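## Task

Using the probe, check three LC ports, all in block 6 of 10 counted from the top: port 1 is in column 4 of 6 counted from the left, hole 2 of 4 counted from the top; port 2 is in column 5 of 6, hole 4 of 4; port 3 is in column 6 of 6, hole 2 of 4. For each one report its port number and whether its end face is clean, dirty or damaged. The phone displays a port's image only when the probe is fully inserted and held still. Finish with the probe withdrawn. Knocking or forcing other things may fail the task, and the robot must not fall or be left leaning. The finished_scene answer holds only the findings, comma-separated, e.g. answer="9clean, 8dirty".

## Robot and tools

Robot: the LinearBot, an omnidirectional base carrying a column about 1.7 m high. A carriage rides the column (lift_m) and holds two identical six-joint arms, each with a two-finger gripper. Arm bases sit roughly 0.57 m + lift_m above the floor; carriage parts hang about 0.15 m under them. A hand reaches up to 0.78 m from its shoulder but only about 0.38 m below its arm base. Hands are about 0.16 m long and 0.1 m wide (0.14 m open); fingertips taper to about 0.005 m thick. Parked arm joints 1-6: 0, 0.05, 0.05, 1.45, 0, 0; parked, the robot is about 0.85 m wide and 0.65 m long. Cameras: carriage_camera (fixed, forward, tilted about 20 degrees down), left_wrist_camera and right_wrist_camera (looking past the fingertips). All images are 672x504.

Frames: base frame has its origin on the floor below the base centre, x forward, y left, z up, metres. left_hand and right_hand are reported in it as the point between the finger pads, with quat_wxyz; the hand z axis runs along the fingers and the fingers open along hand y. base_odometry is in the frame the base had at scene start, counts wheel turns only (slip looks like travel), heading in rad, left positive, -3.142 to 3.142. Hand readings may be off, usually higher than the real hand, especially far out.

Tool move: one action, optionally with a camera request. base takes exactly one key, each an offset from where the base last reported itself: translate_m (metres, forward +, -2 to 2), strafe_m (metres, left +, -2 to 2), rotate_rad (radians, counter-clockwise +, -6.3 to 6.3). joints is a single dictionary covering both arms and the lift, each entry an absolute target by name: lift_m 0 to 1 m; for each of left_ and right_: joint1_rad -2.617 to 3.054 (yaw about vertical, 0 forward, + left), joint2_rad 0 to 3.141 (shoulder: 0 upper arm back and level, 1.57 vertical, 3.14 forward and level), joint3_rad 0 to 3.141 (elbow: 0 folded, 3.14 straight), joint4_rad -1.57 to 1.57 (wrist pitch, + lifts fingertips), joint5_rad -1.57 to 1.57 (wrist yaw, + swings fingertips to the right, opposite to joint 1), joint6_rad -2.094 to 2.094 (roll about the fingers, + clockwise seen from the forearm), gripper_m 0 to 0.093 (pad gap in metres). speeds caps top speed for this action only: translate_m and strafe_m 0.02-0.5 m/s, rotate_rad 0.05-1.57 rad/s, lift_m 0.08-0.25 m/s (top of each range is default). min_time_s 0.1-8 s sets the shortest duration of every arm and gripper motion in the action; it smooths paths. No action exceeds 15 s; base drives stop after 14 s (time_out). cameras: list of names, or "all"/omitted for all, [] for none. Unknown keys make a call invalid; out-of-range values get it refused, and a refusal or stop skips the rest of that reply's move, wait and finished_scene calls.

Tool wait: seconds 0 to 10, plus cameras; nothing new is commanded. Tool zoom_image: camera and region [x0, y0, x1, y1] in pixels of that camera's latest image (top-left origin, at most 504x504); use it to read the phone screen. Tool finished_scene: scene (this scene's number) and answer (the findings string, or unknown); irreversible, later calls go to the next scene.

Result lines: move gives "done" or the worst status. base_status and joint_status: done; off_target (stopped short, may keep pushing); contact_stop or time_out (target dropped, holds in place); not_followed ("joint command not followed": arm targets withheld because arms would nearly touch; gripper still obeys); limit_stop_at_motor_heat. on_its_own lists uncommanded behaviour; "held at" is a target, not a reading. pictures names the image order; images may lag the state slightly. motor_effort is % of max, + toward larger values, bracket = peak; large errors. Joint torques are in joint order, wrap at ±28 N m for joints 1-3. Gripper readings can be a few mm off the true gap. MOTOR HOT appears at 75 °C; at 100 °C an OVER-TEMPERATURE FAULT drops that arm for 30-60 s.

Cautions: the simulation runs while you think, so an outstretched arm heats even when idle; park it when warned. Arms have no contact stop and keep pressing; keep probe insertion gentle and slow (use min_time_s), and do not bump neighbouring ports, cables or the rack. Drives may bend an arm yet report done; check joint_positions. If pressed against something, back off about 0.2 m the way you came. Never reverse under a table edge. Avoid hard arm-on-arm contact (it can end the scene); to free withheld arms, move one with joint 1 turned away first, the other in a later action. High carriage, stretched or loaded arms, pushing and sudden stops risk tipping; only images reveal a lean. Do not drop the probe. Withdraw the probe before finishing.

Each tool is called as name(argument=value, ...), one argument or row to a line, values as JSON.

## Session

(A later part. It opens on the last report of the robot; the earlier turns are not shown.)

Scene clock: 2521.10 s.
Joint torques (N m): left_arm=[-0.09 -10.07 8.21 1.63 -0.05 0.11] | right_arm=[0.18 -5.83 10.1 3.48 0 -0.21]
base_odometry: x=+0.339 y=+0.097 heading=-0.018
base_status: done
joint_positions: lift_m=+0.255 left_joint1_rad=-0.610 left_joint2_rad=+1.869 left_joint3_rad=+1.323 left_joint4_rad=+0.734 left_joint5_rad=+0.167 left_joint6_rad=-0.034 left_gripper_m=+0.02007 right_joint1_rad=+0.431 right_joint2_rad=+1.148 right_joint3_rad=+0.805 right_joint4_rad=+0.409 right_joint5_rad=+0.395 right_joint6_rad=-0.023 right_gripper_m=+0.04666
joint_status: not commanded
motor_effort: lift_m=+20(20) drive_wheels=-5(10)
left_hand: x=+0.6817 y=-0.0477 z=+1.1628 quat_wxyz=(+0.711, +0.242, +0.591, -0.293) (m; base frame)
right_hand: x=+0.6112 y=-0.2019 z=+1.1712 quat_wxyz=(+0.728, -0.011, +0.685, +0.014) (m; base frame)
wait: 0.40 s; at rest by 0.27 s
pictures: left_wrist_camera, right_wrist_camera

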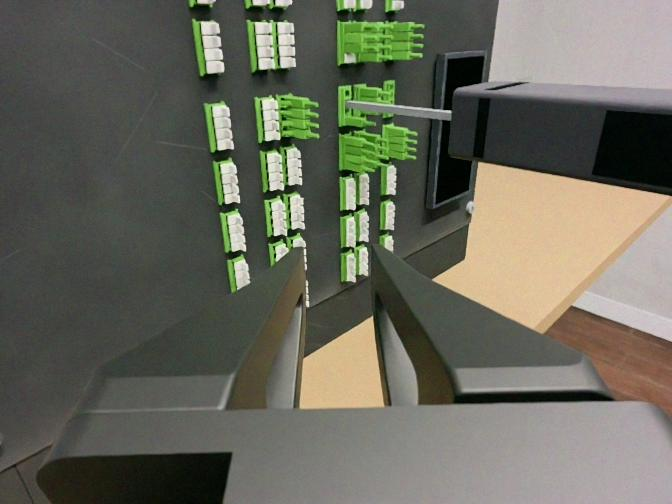

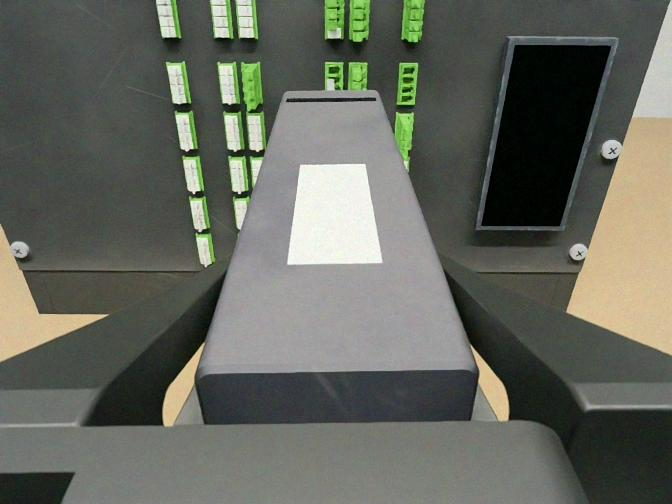

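move(
  joints={"lift_m": 0.2549, "right_joint5_rad": 0.403},
  speeds={"lift_m": 0.08},
  min_time_s=1,
  cameras=["right_wrist_camera", "left_wrist_camera"],
)

zoom_image(
  camera="right_wrist_camera",
  region=[316, 66, 346, 96],
)

zoom_image(
  camera="left_wrist_camera",
  region=[328, 82, 368, 122],
)

Scene clock: 2539.83 s.
Joint torques (N m): left_arm=[0.1 -10.37 8.47 1.74 -0.1 0.11] | right_arm=[0.03 -5.78 10.03 3.52 0.18 -0.15]
move: done
base_odometry: x=+0.339 y=+0.097 heading=-0.018
base_status: not commanded
joint_positions: lift_m=+0.255 left_joint1_rad=-0.610 left_joint2_rad=+1.869 left_joint3_rad=+1.323 left_joint4_rad=+0.734 left_joint5_rad=+0.167 left_joint6_rad=-0.034 left_gripper_m=+0.02007 right_joint1_rad=+0.431 right_joint2_rad=+1.148 right_joint3_rad=+0.805 right_joint4_rad=+0.409 right_joint5_rad=+0.395 right_joint6_rad=-0.023 right_gripper_m=+0.04666
joint_status: all done
motor_effort: lift_m=+23(25) drive_wheels=+2(6)
left_hand: x=+0.6817 y=-0.0477 z=+1.1631 quat_wxyz=(+0.711, +0.242, +0.591, -0.293) (m; base frame)
right_hand: x=+0.6112 y=-0.2020 z=+1.1715 quat_wxyz=(+0.728, -0.011, +0.685, +0.013) (m; base frame)
pictures: left_wrist_camera, right_wrist_camera

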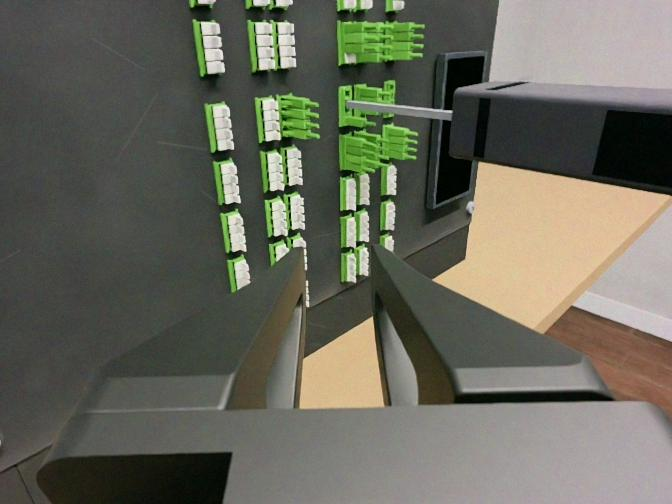

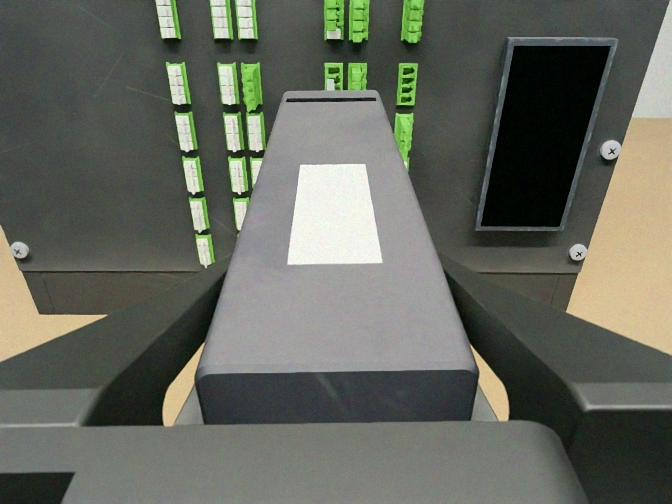

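Scaled by 16.800 from the camera's 672x504 image, which has a finer 960x720 frame.

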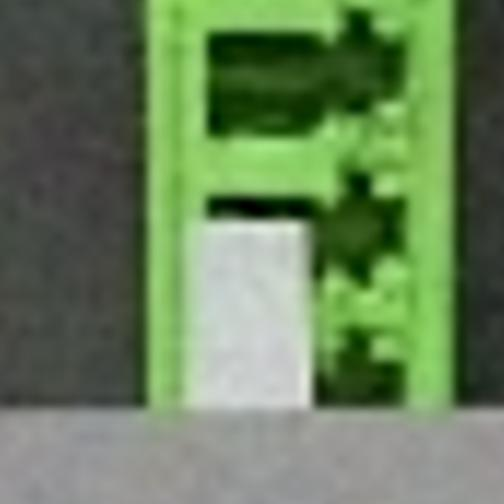

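Scaled by 12.600 from the camera's 672x504 image, which has a finer 960x720 frame.

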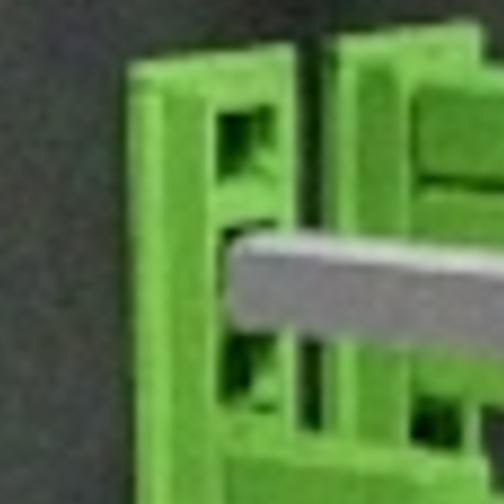

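move(
  joints={"right_joint5_rad": 0.404},
  min_time_s=1,
  cameras=["right_wrist_camera"],
)

zoom_image(
  camera="right_wrist_camera",
  region=[316, 66, 346, 96],
)

Scene clock: 2544.40 s.
Joint torques (N m): left_arm=[-0.2 -10.55 8.51 1.65 -0.07 0.06] | right_arm=[0.08 -5.85 10.02 3.5 0.2 -0.22]
move: done
base_odometry: x=+0.339 y=+0.097 heading=-0.018
base_status: not commanded
joint_positions: lift_m=+0.255 left_joint1_rad=-0.610 left_joint2_rad=+1.869 left_joint3_rad=+1.323 left_joint4_rad=+0.734 left_joint5_rad=+0.167 left_joint6_rad=-0.034 left_gripper_m=+0.02007 right_joint1_rad=+0.431 right_joint2_rad=+1.148 right_joint3_rad=+0.805 right_joint4_rad=+0.409 right_joint5_rad=+0.396 right_joint6_rad=-0.023 right_gripper_m=+0.04666
joint_status: all done
motor_effort: lift_m=+22(26) drive_wheels=-1(4)
left_hand: x=+0.6817 y=-0.0477 z=+1.1631 quat_wxyz=(+0.711, +0.242, +0.591, -0.293) (m; base frame)
right_hand: x=+0.6112 y=-0.2022 z=+1.1715 quat_wxyz=(+0.728, -0.011, +0.685, +0.013) (m; base frame)
pictures: right_wrist_camera

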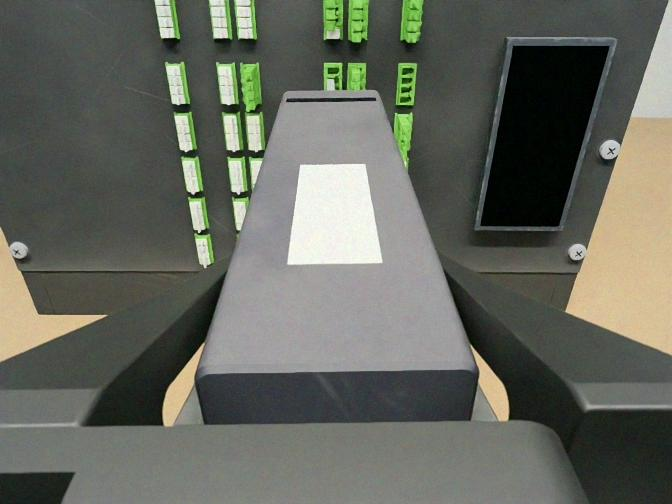

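Scaled by 16.800 from the camera's 672x504 image, which has a finer 960x720 frame.

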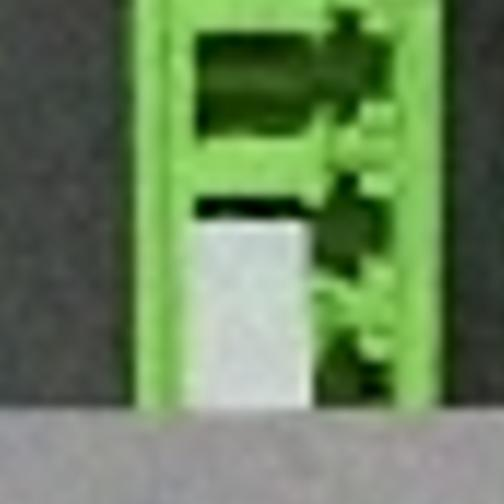

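wait(
  seconds=1.5,
  cameras=["right_wrist_camera"],
)

zoom_image(
  camera="right_wrist_camera",
  region=[316, 66, 346, 96],
)

Scene clock: 2547.90 s.
Joint torques (N m): left_arm=[-0.05 -10.39 8.46 1.68 -0.13 0.11] | right_arm=[-0.01 -5.75 10.15 3.5 0.16 -0.19]
base_odometry: x=+0.339 y=+0.097 heading=-0.018
base_status: not commanded
joint_positions: lift_m=+0.255 left_joint1_rad=-0.610 left_joint2_rad=+1.869 left_joint3_rad=+1.323 left_joint4_rad=+0.734 left_joint5_rad=+0.167 left_joint6_rad=-0.034 left_gripper_m=+0.02007 right_joint1_rad=+0.431 right_joint2_rad=+1.148 right_joint3_rad=+0.805 right_joint4_rad=+0.409 right_joint5_rad=+0.397 right_joint6_rad=-0.023 right_gripper_m=+0.04666
joint_status: all done
motor_effort: lift_m=+25(26) drive_wheels=-1(4)
left_hand: x=+0.6817 y=-0.0477 z=+1.1631 quat_wxyz=(+0.711, +0.242, +0.591, -0.293) (m; base frame)
right_hand: x=+0.6112 y=-0.2023 z=+1.1715 quat_wxyz=(+0.728, -0.010, +0.685, +0.013) (m; base frame)
wait: 1.50 s; at rest from the start
pictures: right_wrist_camera

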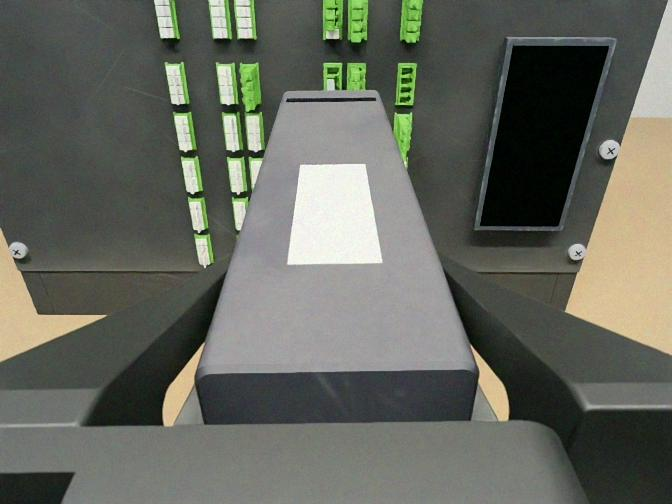

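Scaled by 16.800 from the camera's 672x504 image, which has a finer 960x720 frame.

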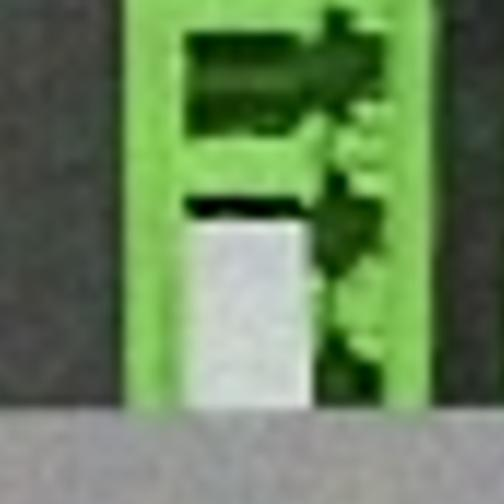

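move(
  joints={"right_joint5_rad": 0.398},
  cameras=[],
)

move(
  base={"translate_m": 0.0025},
  speeds={"translate_m": 0.02},
  cameras=[],
)

wait(
  seconds=0.4,
  cameras=["right_wrist_camera", "left_wrist_camera"],
)

zoom_image(
  camera="right_wrist_camera",
  region=[316, 66, 346, 96],
)

zoom_image(
  camera="left_wrist_camera",
  region=[328, 82, 368, 122],
)

Scene clock: 2552.17 s.
Joint torques (N m): left_arm=[-0.35 -10.21 8.42 1.68 -0.09 0.1] | right_arm=[0.12 -5.82 10.06 3.45 0.08 -0.17]
move: done
base_odometry: x=+0.339 y=+0.097 heading=-0.018
base_status: not commanded
joint_positions: lift_m=+0.255 left_joint1_rad=-0.610 left_joint2_rad=+1.869 left_joint3_rad=+1.323 left_joint4_rad=+0.734 left_joint5_rad=+0.167 left_joint6_rad=-0.034 left_gripper_m=+0.02007 right_joint1_rad=+0.431 right_joint2_rad=+1.148 right_joint3_rad=+0.805 right_joint4_rad=+0.409 right_joint5_rad=+0.397 right_joint6_rad=-0.023 right_gripper_m=+0.04666
joint_status: all done
motor_effort: lift_m=+22(25) drive_wheels=-5(5)
left_hand: x=+0.6817 y=-0.0477 z=+1.1631 quat_wxyz=(+0.711, +0.242, +0.591, -0.293) (m; base frame)
right_hand: x=+0.6112 y=-0.2023 z=+1.1715 quat_wxyz=(+0.728, -0.010, +0.685, +0.013) (m; base frame)
pictures: none
No camera images: "cameras" was empty.

Scene clock: 2552.80 s.
Joint torques (N m): left_arm=[-0.31 -10.29 8.44 1.73 -0.08 0.12] | right_arm=[0.25 -5.85 10.07 3.43 0.03 -0.17]
move: done
base_odometry: x=+0.342 y=+0.097 heading=-0.018
base_status: done
joint_positions: lift_m=+0.255 left_joint1_rad=-0.609 left_joint2_rad=+1.869 left_joint3_rad=+1.323 left_joint4_rad=+0.734 left_joint5_rad=+0.166 left_joint6_rad=-0.034 left_gripper_m=+0.02007 right_joint1_rad=+0.431 right_joint2_rad=+1.148 right_joint3_rad=+0.805 right_joint4_rad=+0.410 right_joint5_rad=+0.398 right_joint6_rad=-0.023 right_gripper_m=+0.04666
joint_status: not commanded
motor_effort: lift_m=+21(25) drive_wheels=+7(8)
left_hand: x=+0.6821 y=-0.0471 z=+1.1631 quat_wxyz=(+0.712, +0.242, +0.591, -0.293) (m; base frame)
right_hand: x=+0.6112 y=-0.2025 z=+1.1717 quat_wxyz=(+0.729, -0.010, +0.685, +0.013) (m; base frame)
pictures: none
No camera images: "cameras" was empty.

Scene clock: 2553.20 s.
Joint torques (N m): left_arm=[-0.39 -10.37 8.28 1.68 -0.11 0.1] | right_arm=[0.18 -5.82 9.91 3.48 0.08 -0.15]
base_odometry: x=+0.342 y=+0.097 heading=-0.018
base_status: done
joint_positions: lift_m=+0.255 left_joint1_rad=-0.609 left_joint2_rad=+1.869 left_joint3_rad=+1.323 left_joint4_rad=+0.734 left_joint5_rad=+0.166 left_joint6_rad=-0.034 left_gripper_m=+0.02007 right_joint1_rad=+0.431 right_joint2_rad=+1.148 right_joint3_rad=+0.805 right_joint4_rad=+0.410 right_joint5_rad=+0.398 right_joint6_rad=-0.023 right_gripper_m=+0.04666
joint_status: not commanded
motor_effort: lift_m=+23(25) drive_wheels=+2(8)
left_hand: x=+0.6821 y=-0.0471 z=+1.1631 quat_wxyz=(+0.712, +0.242, +0.591, -0.293) (m; base frame)
right_hand: x=+0.6112 y=-0.2025 z=+1.1717 quat_wxyz=(+0.729, -0.010, +0.685, +0.013) (m; base frame)
wait: 0.40 s; at rest by 0.27 s
pictures: left_wrist_camera, right_wrist_camera

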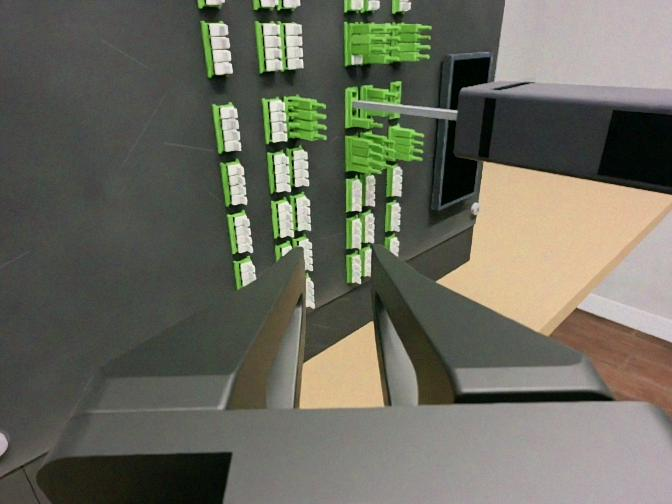

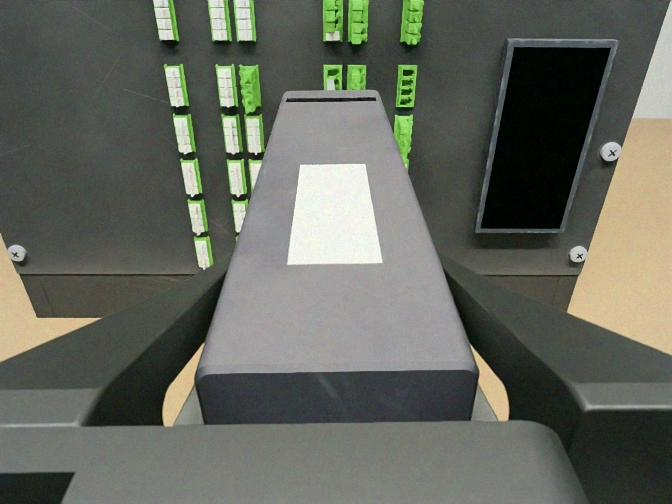

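Scaled by 16.800 from the camera's 672x504 image, which has a finer 960x720 frame.

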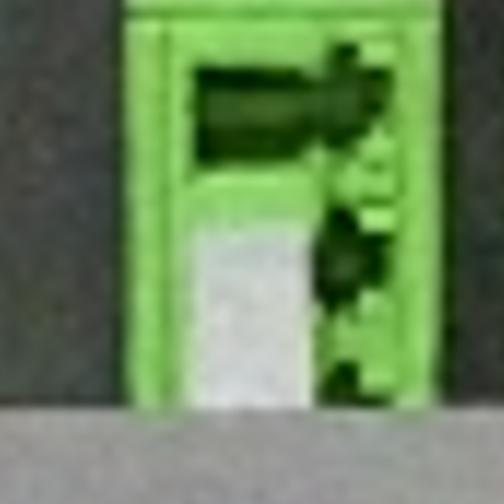

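Scaled by 12.600 from the camera's 672x504 image, which has a finer 960x720 frame.

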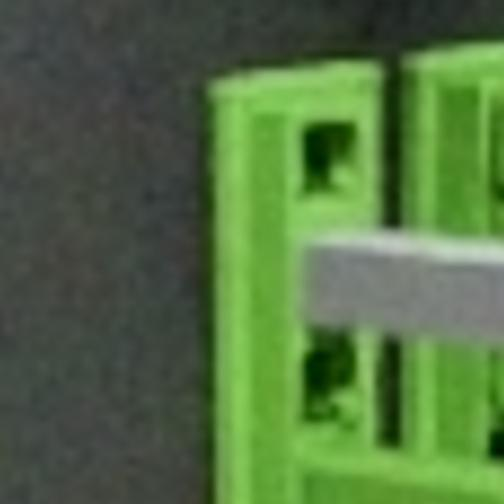

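move(
  base={"translate_m": 0.003},
  speeds={"translate_m": 0.02},
  cameras=[],
)

wait(
  seconds=0.4,
  cameras=["right_wrist_camera", "left_wrist_camera"],
)

zoom_image(
  camera="right_wrist_camera",
  region=[316, 66, 346, 96],
)

zoom_image(
  camera="left_wrist_camera",
  region=[328, 82, 368, 122],
)

Scene clock: 2558.40 s.
Joint torques (N m): left_arm=[-0.32 -10.15 8.08 1.66 -0.1 0.08] | right_arm=[0.08 -5.97 10.19 3.47 0.05 -0.15]
move: done
base_odometry: x=+0.345 y=+0.097 heading=-0.018
base_status: done
joint_positions: lift_m=+0.255 left_joint1_rad=-0.608 left_joint2_rad=+1.869 left_joint3_rad=+1.323 left_joint4_rad=+0.734 left_joint5_rad=+0.166 left_joint6_rad=-0.034 left_gripper_m=+0.02007 right_joint1_rad=+0.431 right_joint2_rad=+1.148 right_joint3_rad=+0.805 right_joint4_rad=+0.410 right_joint5_rad=+0.399 right_joint6_rad=-0.023 right_gripper_m=+0.04666
joint_status: not commanded
motor_effort: lift_m=+24(25) drive_wheels=+4(10)
left_hand: x=+0.6824 y=-0.0467 z=+1.1631 quat_wxyz=(+0.712, +0.241, +0.591, -0.293) (m; base frame)
right_hand: x=+0.6112 y=-0.2026 z=+1.1717 quat_wxyz=(+0.729, -0.010, +0.685, +0.012) (m; base frame)
pictures: none
No camera images: "cameras" was empty.

Scene clock: 2558.80 s.
Joint torques (N m): left_arm=[-0.17 -10.44 8.47 1.74 -0.07 0.08] | right_arm=[0.34 -6.04 10.03 3.48 0.06 -0.21]
base_odometry: x=+0.345 y=+0.097 heading=-0.018
base_status: done
joint_positions: lift_m=+0.255 left_joint1_rad=-0.608 left_joint2_rad=+1.869 left_joint3_rad=+1.323 left_joint4_rad=+0.734 left_joint5_rad=+0.166 left_joint6_rad=-0.034 left_gripper_m=+0.02007 right_joint1_rad=+0.431 right_joint2_rad=+1.148 right_joint3_rad=+0.805 right_joint4_rad=+0.410 right_joint5_rad=+0.399 right_joint6_rad=-0.023 right_gripper_m=+0.04666
joint_status: not commanded
motor_effort: lift_m=+22(25) drive_wheels=+6(10)
left_hand: x=+0.6824 y=-0.0467 z=+1.1631 quat_wxyz=(+0.712, +0.241, +0.591, -0.293) (m; base frame)
right_hand: x=+0.6112 y=-0.2026 z=+1.1717 quat_wxyz=(+0.729, -0.010, +0.685, +0.012) (m; base frame)
wait: 0.40 s; at rest by 0.27 s
pictures: left_wrist_camera, right_wrist_camera

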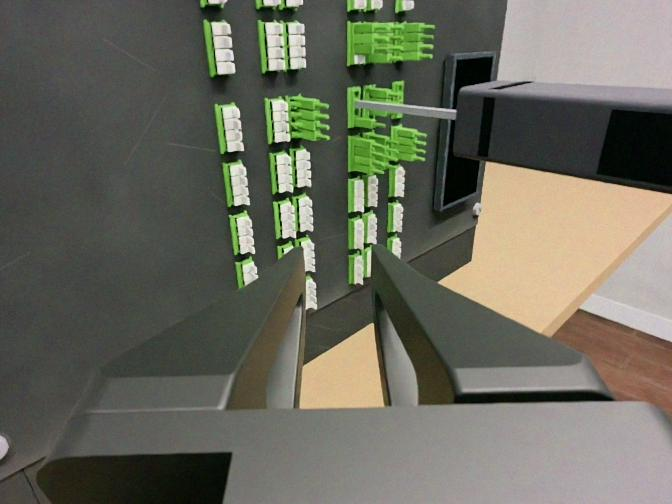

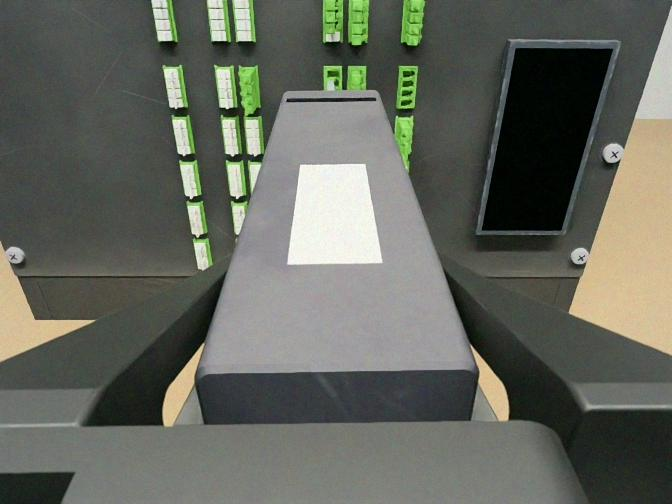

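Scaled by 16.800 from the camera's 672x504 image, which has a finer 960x720 frame.

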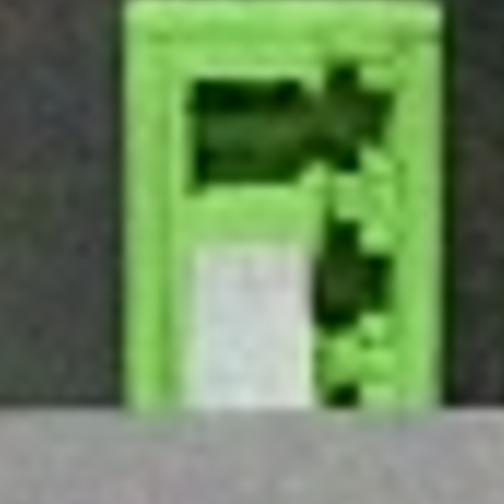

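Scaled by 12.600 from the camera's 672x504 image, which has a finer 960x720 frame.

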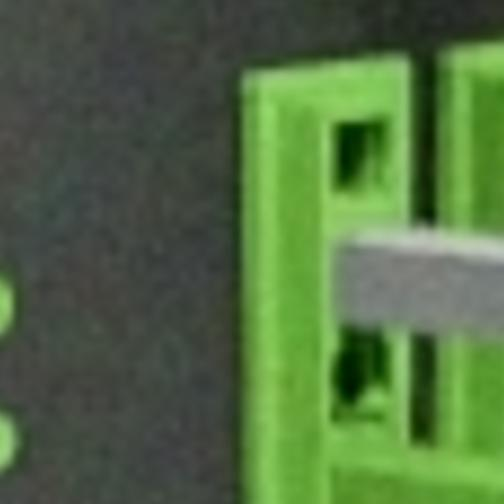

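move(
  base={"translate_m": 0.003},
  speeds={"translate_m": 0.02},
  cameras=[],
)

move(
  base={"translate_m": 0.003},
  speeds={"translate_m": 0.02},
  cameras=[],
)

wait(
  seconds=0.8,
  cameras=["right_wrist_camera"],
)

zoom_image(
  camera="right_wrist_camera",
  region=[316, 66, 346, 96],
)

Scene clock: 2563.33 s.
Joint torques (N m): left_arm=[-0.12 -10.48 8.58 1.65 -0.13 0.12] | right_arm=[-0.08 -6.16 9.95 3.46 0.01 -0.14]
move: done
base_odometry: x=+0.348 y=+0.098 heading=-0.017
base_status: done
joint_positions: lift_m=+0.255 left_joint1_rad=-0.608 left_joint2_rad=+1.869 left_joint3_rad=+1.323 left_joint4_rad=+0.734 left_joint5_rad=+0.166 left_joint6_rad=-0.034 left_gripper_m=+0.02007 right_joint1_rad=+0.431 right_joint2_rad=+1.148 right_joint3_rad=+0.805 right_joint4_rad=+0.410 right_joint5_rad=+0.399 right_joint6_rad=-0.023 right_gripper_m=+0.04666
joint_status: not commanded
motor_effort: lift_m=+21(24) drive_wheels=+4(8)
left_hand: x=+0.6824 y=-0.0467 z=+1.1631 quat_wxyz=(+0.712, +0.241, +0.591, -0.293) (m; base frame)
right_hand: x=+0.6112 y=-0.2027 z=+1.1717 quat_wxyz=(+0.729, -0.010, +0.685, +0.012) (m; base frame)
pictures: none
No camera images: "cameras" was empty.

Scene clock: 2563.97 s.
Joint torques (N m): left_arm=[-0.24 -10.29 8.38 1.7 -0.08 0.05] | right_arm=[0.35 -6.02 10.07 3.5 0.08 -0.19]
move: done
base_odometry: x=+0.351 y=+0.098 heading=-0.017
base_status: done
joint_positions: lift_m=+0.255 left_joint1_rad=-0.608 left_joint2_rad=+1.869 left_joint3_rad=+1.323 left_joint4_rad=+0.735 left_joint5_rad=+0.166 left_joint6_rad=-0.034 left_gripper_m=+0.02007 right_joint1_rad=+0.431 right_joint2_rad=+1.148 right_joint3_rad=+0.805 right_joint4_rad=+0.410 right_joint5_rad=+0.399 right_joint6_rad=-0.023 right_gripper_m=+0.04666
joint_status: not commanded
motor_effort: lift_m=+23(25) drive_wheels=-3(9)
left_hand: x=+0.6826 y=-0.0465 z=+1.1632 quat_wxyz=(+0.712, +0.241, +0.591, -0.292) (m; base frame)
right_hand: x=+0.6112 y=-0.2027 z=+1.1717 quat_wxyz=(+0.729, -0.009, +0.685, +0.012) (m; base frame)
pictures: none
No camera images: "cameras" was empty.

Scene clock: 2564.77 s.
Joint torques (N m): left_arm=[-0.39 -10.18 8.5 1.72 -0.12 0.08] | right_arm=[0.28 -5.75 10.02 3.51 0.06 -0.18]
base_odometry: x=+0.351 y=+0.098 heading=-0.017
base_status: done
joint_positions: lift_m=+0.255 left_joint1_rad=-0.608 left_joint2_rad=+1.869 left_joint3_rad=+1.323 left_joint4_rad=+0.735 left_joint5_rad=+0.166 left_joint6_rad=-0.034 left_gripper_m=+0.02007 right_joint1_rad=+0.431 right_joint2_rad=+1.148 right_joint3_rad=+0.805 right_joint4_rad=+0.410 right_joint5_rad=+0.399 right_joint6_rad=-0.023 right_gripper_m=+0.04666
joint_status: not commanded
motor_effort: lift_m=+24(25) drive_wheels=+1(9)
left_hand: x=+0.6826 y=-0.0465 z=+1.1632 quat_wxyz=(+0.712, +0.241, +0.591, -0.292) (m; base frame)
right_hand: x=+0.6112 y=-0.2027 z=+1.1717 quat_wxyz=(+0.729, -0.009, +0.685, +0.012) (m; base frame)
wait: 0.80 s; at rest by 0.27 s
pictures: right_wrist_camera

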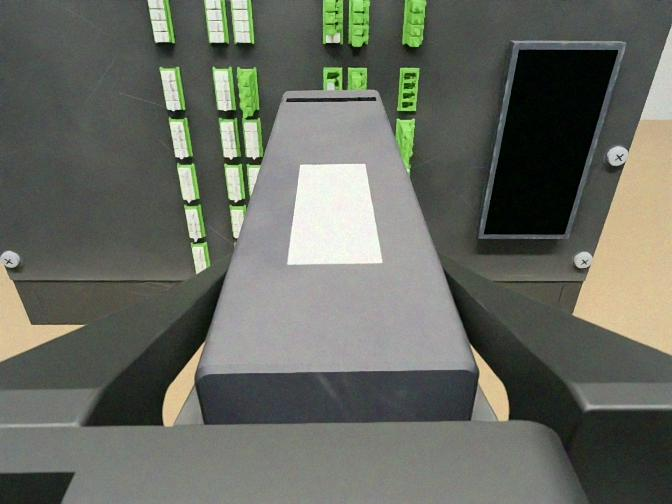

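Scaled by 16.800 from the camera's 672x504 image, which has a finer 960x720 frame.

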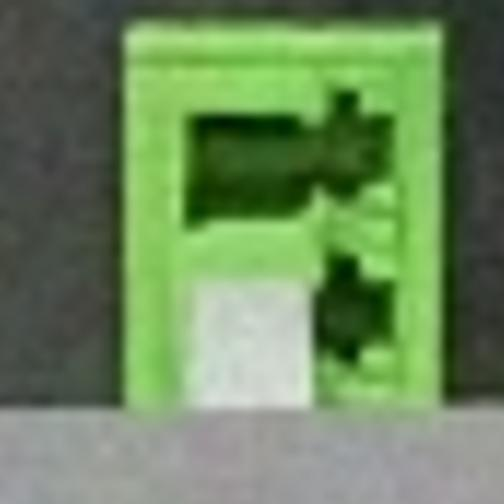

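move(
  base={"translate_m": 0.003},
  speeds={"translate_m": 0.02},
  cameras=[],
)

wait(
  seconds=1,
  cameras=["right_wrist_camera"],
)

zoom_image(
  camera="right_wrist_camera",
  region=[316, 66, 346, 96],
)

Scene clock: 2567.83 s.
Joint torques (N m): left_arm=[-0.39 -10.45 8.32 1.66 -0.05 0.14] | right_arm=[-0.2 -5.48 10.04 3.51 -0.04 -0.15]
move: done
base_odometry: x=+0.354 y=+0.098 heading=-0.016
base_status: done
joint_positions: lift_m=+0.255 left_joint1_rad=-0.608 left_joint2_rad=+1.869 left_joint3_rad=+1.323 left_joint4_rad=+0.734 left_joint5_rad=+0.166 left_joint6_rad=-0.034 left_gripper_m=+0.02007 right_joint1_rad=+0.431 right_joint2_rad=+1.145 right_joint3_rad=+0.805 right_joint4_rad=+0.409 right_joint5_rad=+0.406 right_joint6_rad=-0.023 right_gripper_m=+0.04666
joint_status: not commanded
motor_effort: lift_m=+23(24) drive_wheels=-2(8)
left_hand: x=+0.6826 y=-0.0465 z=+1.1631 quat_wxyz=(+0.712, +0.241, +0.591, -0.292) (m; base frame)
right_hand: x=+0.6106 y=-0.2039 z=+1.1724 quat_wxyz=(+0.729, -0.007, +0.684, +0.010) (m; base frame)
pictures: none
No camera images: "cameras" was empty.

Scene clock: 2568.83 s.
Joint torques (N m): left_arm=[-0.53 -10.18 8.55 1.67 -0.11 0.11] | right_arm=[0.21 -5.74 10.17 3.44 0.01 -0.2]
base_odometry: x=+0.354 y=+0.098 heading=-0.016
base_status: done
joint_positions: lift_m=+0.255 left_joint1_rad=-0.608 left_joint2_rad=+1.869 left_joint3_rad=+1.323 left_joint4_rad=+0.734 left_joint5_rad=+0.166 left_joint6_rad=-0.034 left_gripper_m=+0.02007 right_joint1_rad=+0.431 right_joint2_rad=+1.145 right_joint3_rad=+0.805 right_joint4_rad=+0.409 right_joint5_rad=+0.406 right_joint6_rad=-0.023 right_gripper_m=+0.04666
joint_status: not commanded
motor_effort: lift_m=+22(24) drive_wheels=+1(8)
left_hand: x=+0.6826 y=-0.0465 z=+1.1631 quat_wxyz=(+0.712, +0.241, +0.591, -0.292) (m; base frame)
right_hand: x=+0.6106 y=-0.2038 z=+1.1724 quat_wxyz=(+0.729, -0.007, +0.684, +0.010) (m; base frame)
wait: 1.00 s; at rest by 0.27 s
pictures: right_wrist_camera

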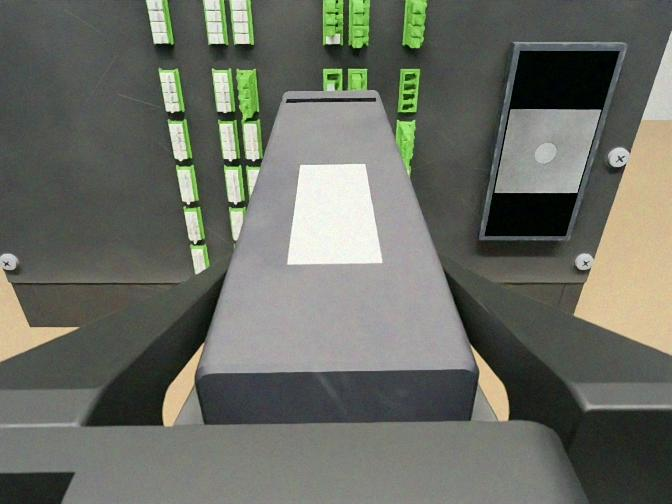

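Scaled by 16.800 from the camera's 672x504 image, which has a finer 960x720 frame.

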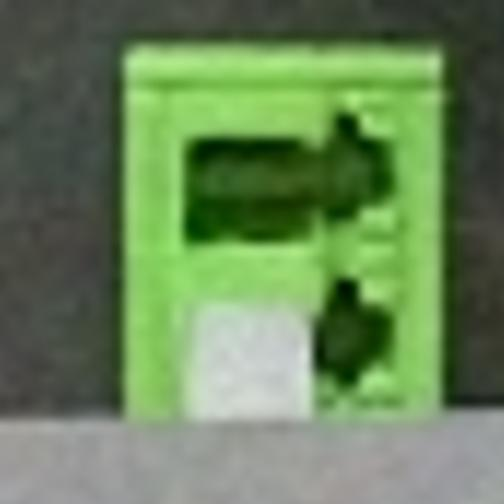

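zoom_image(
  camera="right_wrist_camera",
  region=[520, 128, 570, 178],
)

zoom_image(
  camera="right_wrist_camera",
  region=[490, 98, 610, 208],
)

Scaled by 10.080 from the camera's 672x504 image, which has a finer 960x720 frame.

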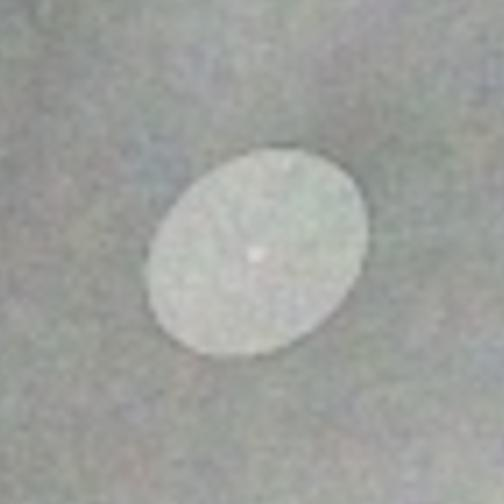

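Scaled by 4.200 from the camera's 672x504 image, which has a finer 960x720 frame.

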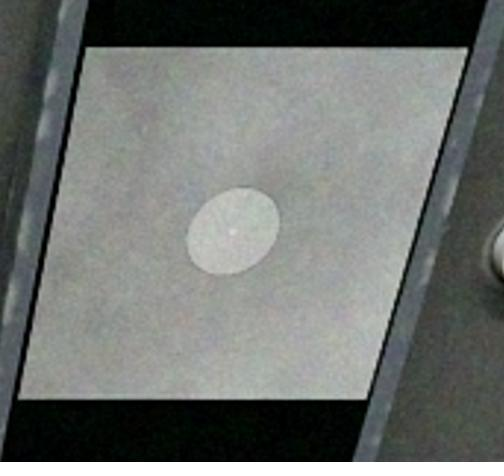

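move(
  joints={"right_joint5_rad": 0.402},
  cameras=[],
)

move(
  base={"translate_m": -0.005},
  speeds={"translate_m": 0.02},
  cameras=["right_wrist_camera"],
)

zoom_image(
  camera="right_wrist_camera",
  region=[316, 66, 346, 96],
)

Scene clock: 2574.67 s.
Joint torques (N m): left_arm=[-0.42 -10.26 8.43 1.68 -0.05 0.06] | right_arm=[-0.08 -5.72 9.95 3.48 0.07 -0.2]
move: done
base_odometry: x=+0.354 y=+0.098 heading=-0.016
base_status: not commanded
joint_positions: lift_m=+0.255 left_joint1_rad=-0.608 left_joint2_rad=+1.869 left_joint3_rad=+1.323 left_joint4_rad=+0.734 left_joint5_rad=+0.166 left_joint6_rad=-0.034 left_gripper_m=+0.02007 right_joint1_rad=+0.431 right_joint2_rad=+1.145 right_joint3_rad=+0.805 right_joint4_rad=+0.409 right_joint5_rad=+0.406 right_joint6_rad=-0.023 right_gripper_m=+0.04666
joint_status: all done
motor_effort: lift_m=+22(24) drive_wheels=-3(3)
left_hand: x=+0.6826 y=-0.0465 z=+1.1631 quat_wxyz=(+0.712, +0.241, +0.591, -0.292) (m; base frame)
right_hand: x=+0.6106 y=-0.2038 z=+1.1724 quat_wxyz=(+0.729, -0.007, +0.684, +0.010) (m; base frame)
pictures: none
No camera images: "cameras" was empty.

Scene clock: 2575.30 s.
Joint torques (N m): left_arm=[-0.68 -10.04 8.53 1.69 -0.09 0.1] | right_arm=[0.1 -5.45 9.98 3.45 0 -0.14]
move: done
base_odometry: x=+0.349 y=+0.098 heading=-0.016
base_status: done
joint_positions: lift_m=+0.255 left_joint1_rad=-0.608 left_joint2_rad=+1.869 left_joint3_rad=+1.323 left_joint4_rad=+0.734 left_joint5_rad=+0.166 left_joint6_rad=-0.034 left_gripper_m=+0.02007 right_joint1_rad=+0.431 right_joint2_rad=+1.145 right_joint3_rad=+0.805 right_joint4_rad=+0.409 right_joint5_rad=+0.405 right_joint6_rad=-0.023 right_gripper_m=+0.04666
joint_status: not commanded
motor_effort: lift_m=+23(24) drive_wheels=+5(5)
left_hand: x=+0.6825 y=-0.0466 z=+1.1631 quat_wxyz=(+0.712, +0.241, +0.591, -0.292) (m; base frame)
right_hand: x=+0.6106 y=-0.2036 z=+1.1724 quat_wxyz=(+0.729, -0.007, +0.684, +0.011) (m; base frame)
pictures: right_wrist_camera

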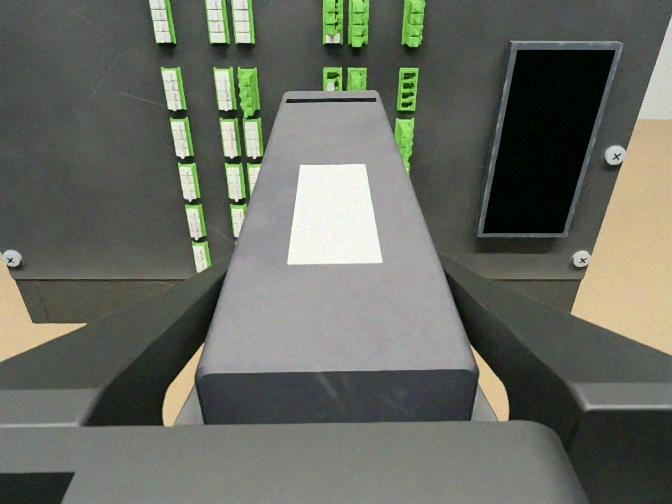

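Scaled by 16.800 from the camera's 672x504 image, which has a finer 960x720 frame.

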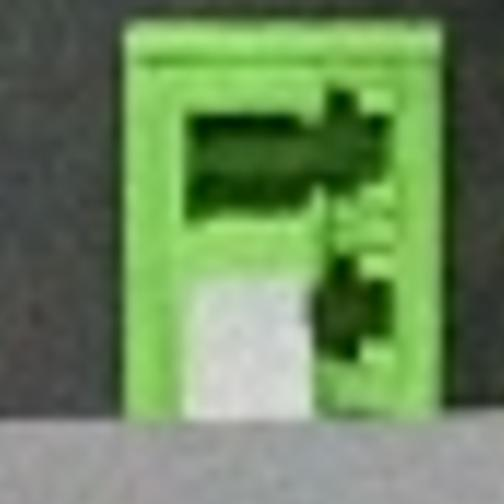

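move(
  base={"translate_m": -0.005},
  speeds={"translate_m": 0.02},
  cameras=[],
)

move(
  base={"translate_m": -0.006},
  speeds={"translate_m": 0.02},
  cameras=["right_wrist_camera"],
)

zoom_image(
  camera="right_wrist_camera",
  region=[316, 66, 346, 96],
)

Scene clock: 2578.87 s.
Joint torques (N m): left_arm=[-0.25 -10.15 8.64 1.73 -0.07 0.14] | right_arm=[0.13 -5.52 10.24 3.44 0.02 -0.2]
move: done
base_odometry: x=+0.344 y=+0.098 heading=-0.017
base_status: done
joint_positions: lift_m=+0.255 left_joint1_rad=-0.609 left_joint2_rad=+1.869 left_joint3_rad=+1.323 left_joint4_rad=+0.734 left_joint5_rad=+0.166 left_joint6_rad=-0.034 left_gripper_m=+0.02007 right_joint1_rad=+0.431 right_joint2_rad=+1.145 right_joint3_rad=+0.805 right_joint4_rad=+0.409 right_joint5_rad=+0.405 right_joint6_rad=-0.023 right_gripper_m=+0.04666
joint_status: not commanded
motor_effort: lift_m=+20(25) drive_wheels=+4(5)
left_hand: x=+0.6823 y=-0.0468 z=+1.1631 quat_wxyz=(+0.712, +0.241, +0.591, -0.293) (m; base frame)
right_hand: x=+0.6106 y=-0.2036 z=+1.1723 quat_wxyz=(+0.729, -0.008, +0.685, +0.011) (m; base frame)
pictures: none
No camera images: "cameras" was empty.

Scene clock: 2579.67 s.
Joint torques (N m): left_arm=[-0.08 -10.33 8.17 1.69 -0.1 0.07] | right_arm=[0.14 -5.6 10.03 3.47 0.04 -0.15]
move: done
base_odometry: x=+0.338 y=+0.098 heading=-0.017
base_status: done
joint_positions: lift_m=+0.255 left_joint1_rad=-0.609 left_joint2_rad=+1.869 left_joint3_rad=+1.323 left_joint4_rad=+0.734 left_joint5_rad=+0.166 left_joint6_rad=-0.034 left_gripper_m=+0.02007 right_joint1_rad=+0.431 right_joint2_rad=+1.145 right_joint3_rad=+0.805 right_joint4_rad=+0.409 right_joint5_rad=+0.405 right_joint6_rad=-0.023 right_gripper_m=+0.04666
joint_status: not commanded
motor_effort: lift_m=+25(25) drive_wheels=+2(6)
left_hand: x=+0.6822 y=-0.0470 z=+1.1631 quat_wxyz=(+0.712, +0.241, +0.591, -0.293) (m; base frame)
right_hand: x=+0.6106 y=-0.2036 z=+1.1725 quat_wxyz=(+0.729, -0.007, +0.684, +0.011) (m; base frame)
pictures: right_wrist_camera

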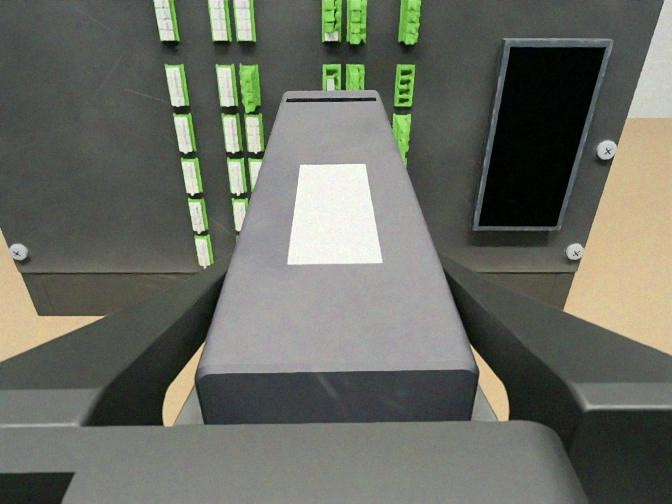

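Scaled by 16.800 from the camera's 672x504 image, which has a finer 960x720 frame.

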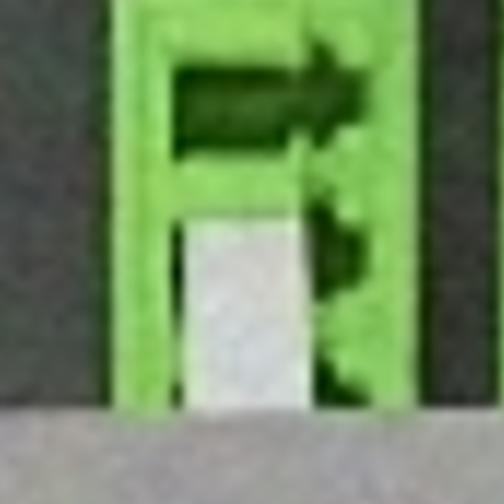

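Free. Retreat.

move(
  base={"translate_m": -0.08},
  speeds={"translate_m": 0.05},
  cameras=["right_wrist_camera", "carriage_camera", "left_wrist_camera"],
)

Scene clock: 2583.20 s.
Joint torques (N m): left_arm=[-0.23 -10.19 8.38 1.72 -0.02 0.16] | right_arm=[0.17 -5.46 9.96 3.51 0.02 -0.15]
move: done
base_odometry: x=+0.258 y=+0.099 heading=-0.017
base_status: done
joint_positions: lift_m=+0.255 left_joint1_rad=-0.610 left_joint2_rad=+1.869 left_joint3_rad=+1.323 left_joint4_rad=+0.734 left_joint5_rad=+0.166 left_joint6_rad=-0.034 left_gripper_m=+0.02007 right_joint1_rad=+0.431 right_joint2_rad=+1.145 right_joint3_rad=+0.805 right_joint4_rad=+0.409 right_joint5_rad=+0.405 right_joint6_rad=-0.023 right_gripper_m=+0.04666
joint_status: not commanded
motor_effort: lift_m=+23(25) drive_wheels=-2(9)
left_hand: x=+0.6821 y=-0.0472 z=+1.1631 quat_wxyz=(+0.712, +0.241, +0.591, -0.293) (m; base frame)
right_hand: x=+0.6106 y=-0.2036 z=+1.1725 quat_wxyz=(+0.729, -0.007, +0.684, +0.011) (m; base frame)
pictures: carriage_camera, left_wrist_camera, right_wrist_camera

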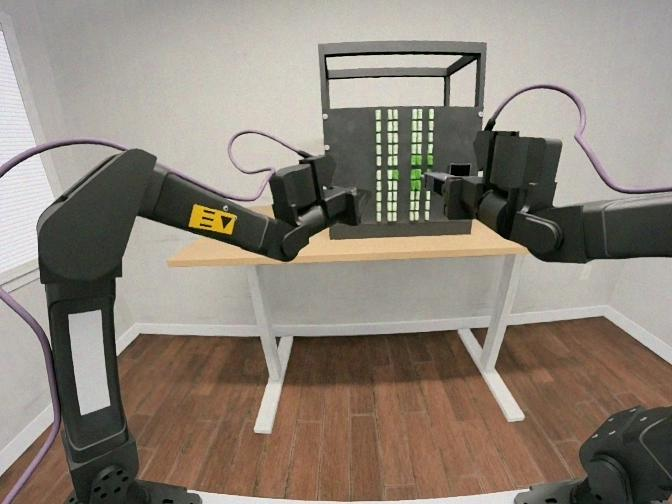

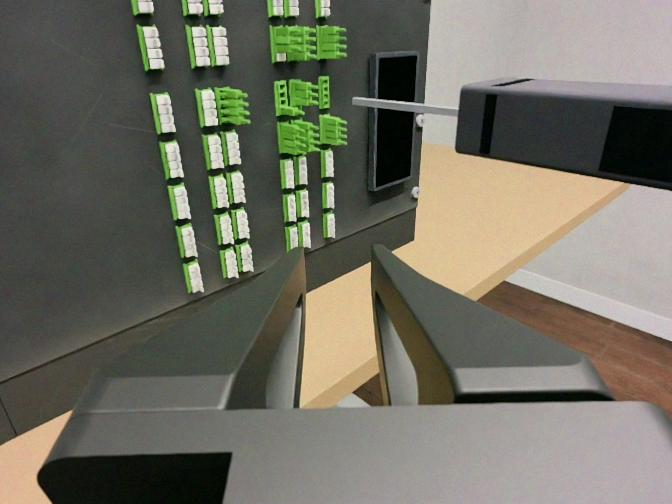

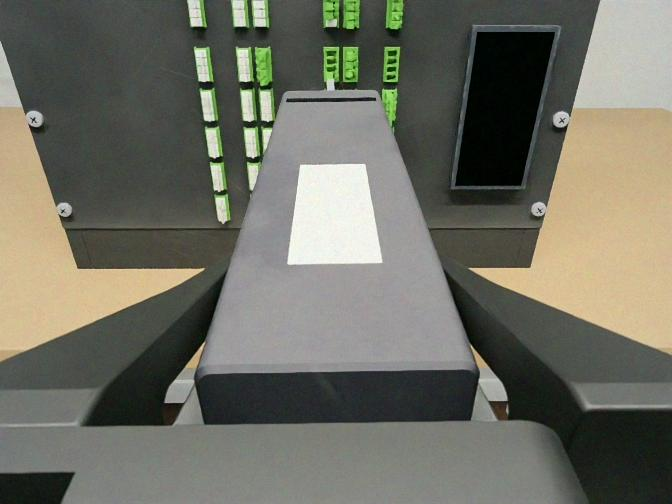

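finished_scene(
  scene=2,
  answer="1clean, 2damaged, 3dirty",
)

The scene is finished: the task was done.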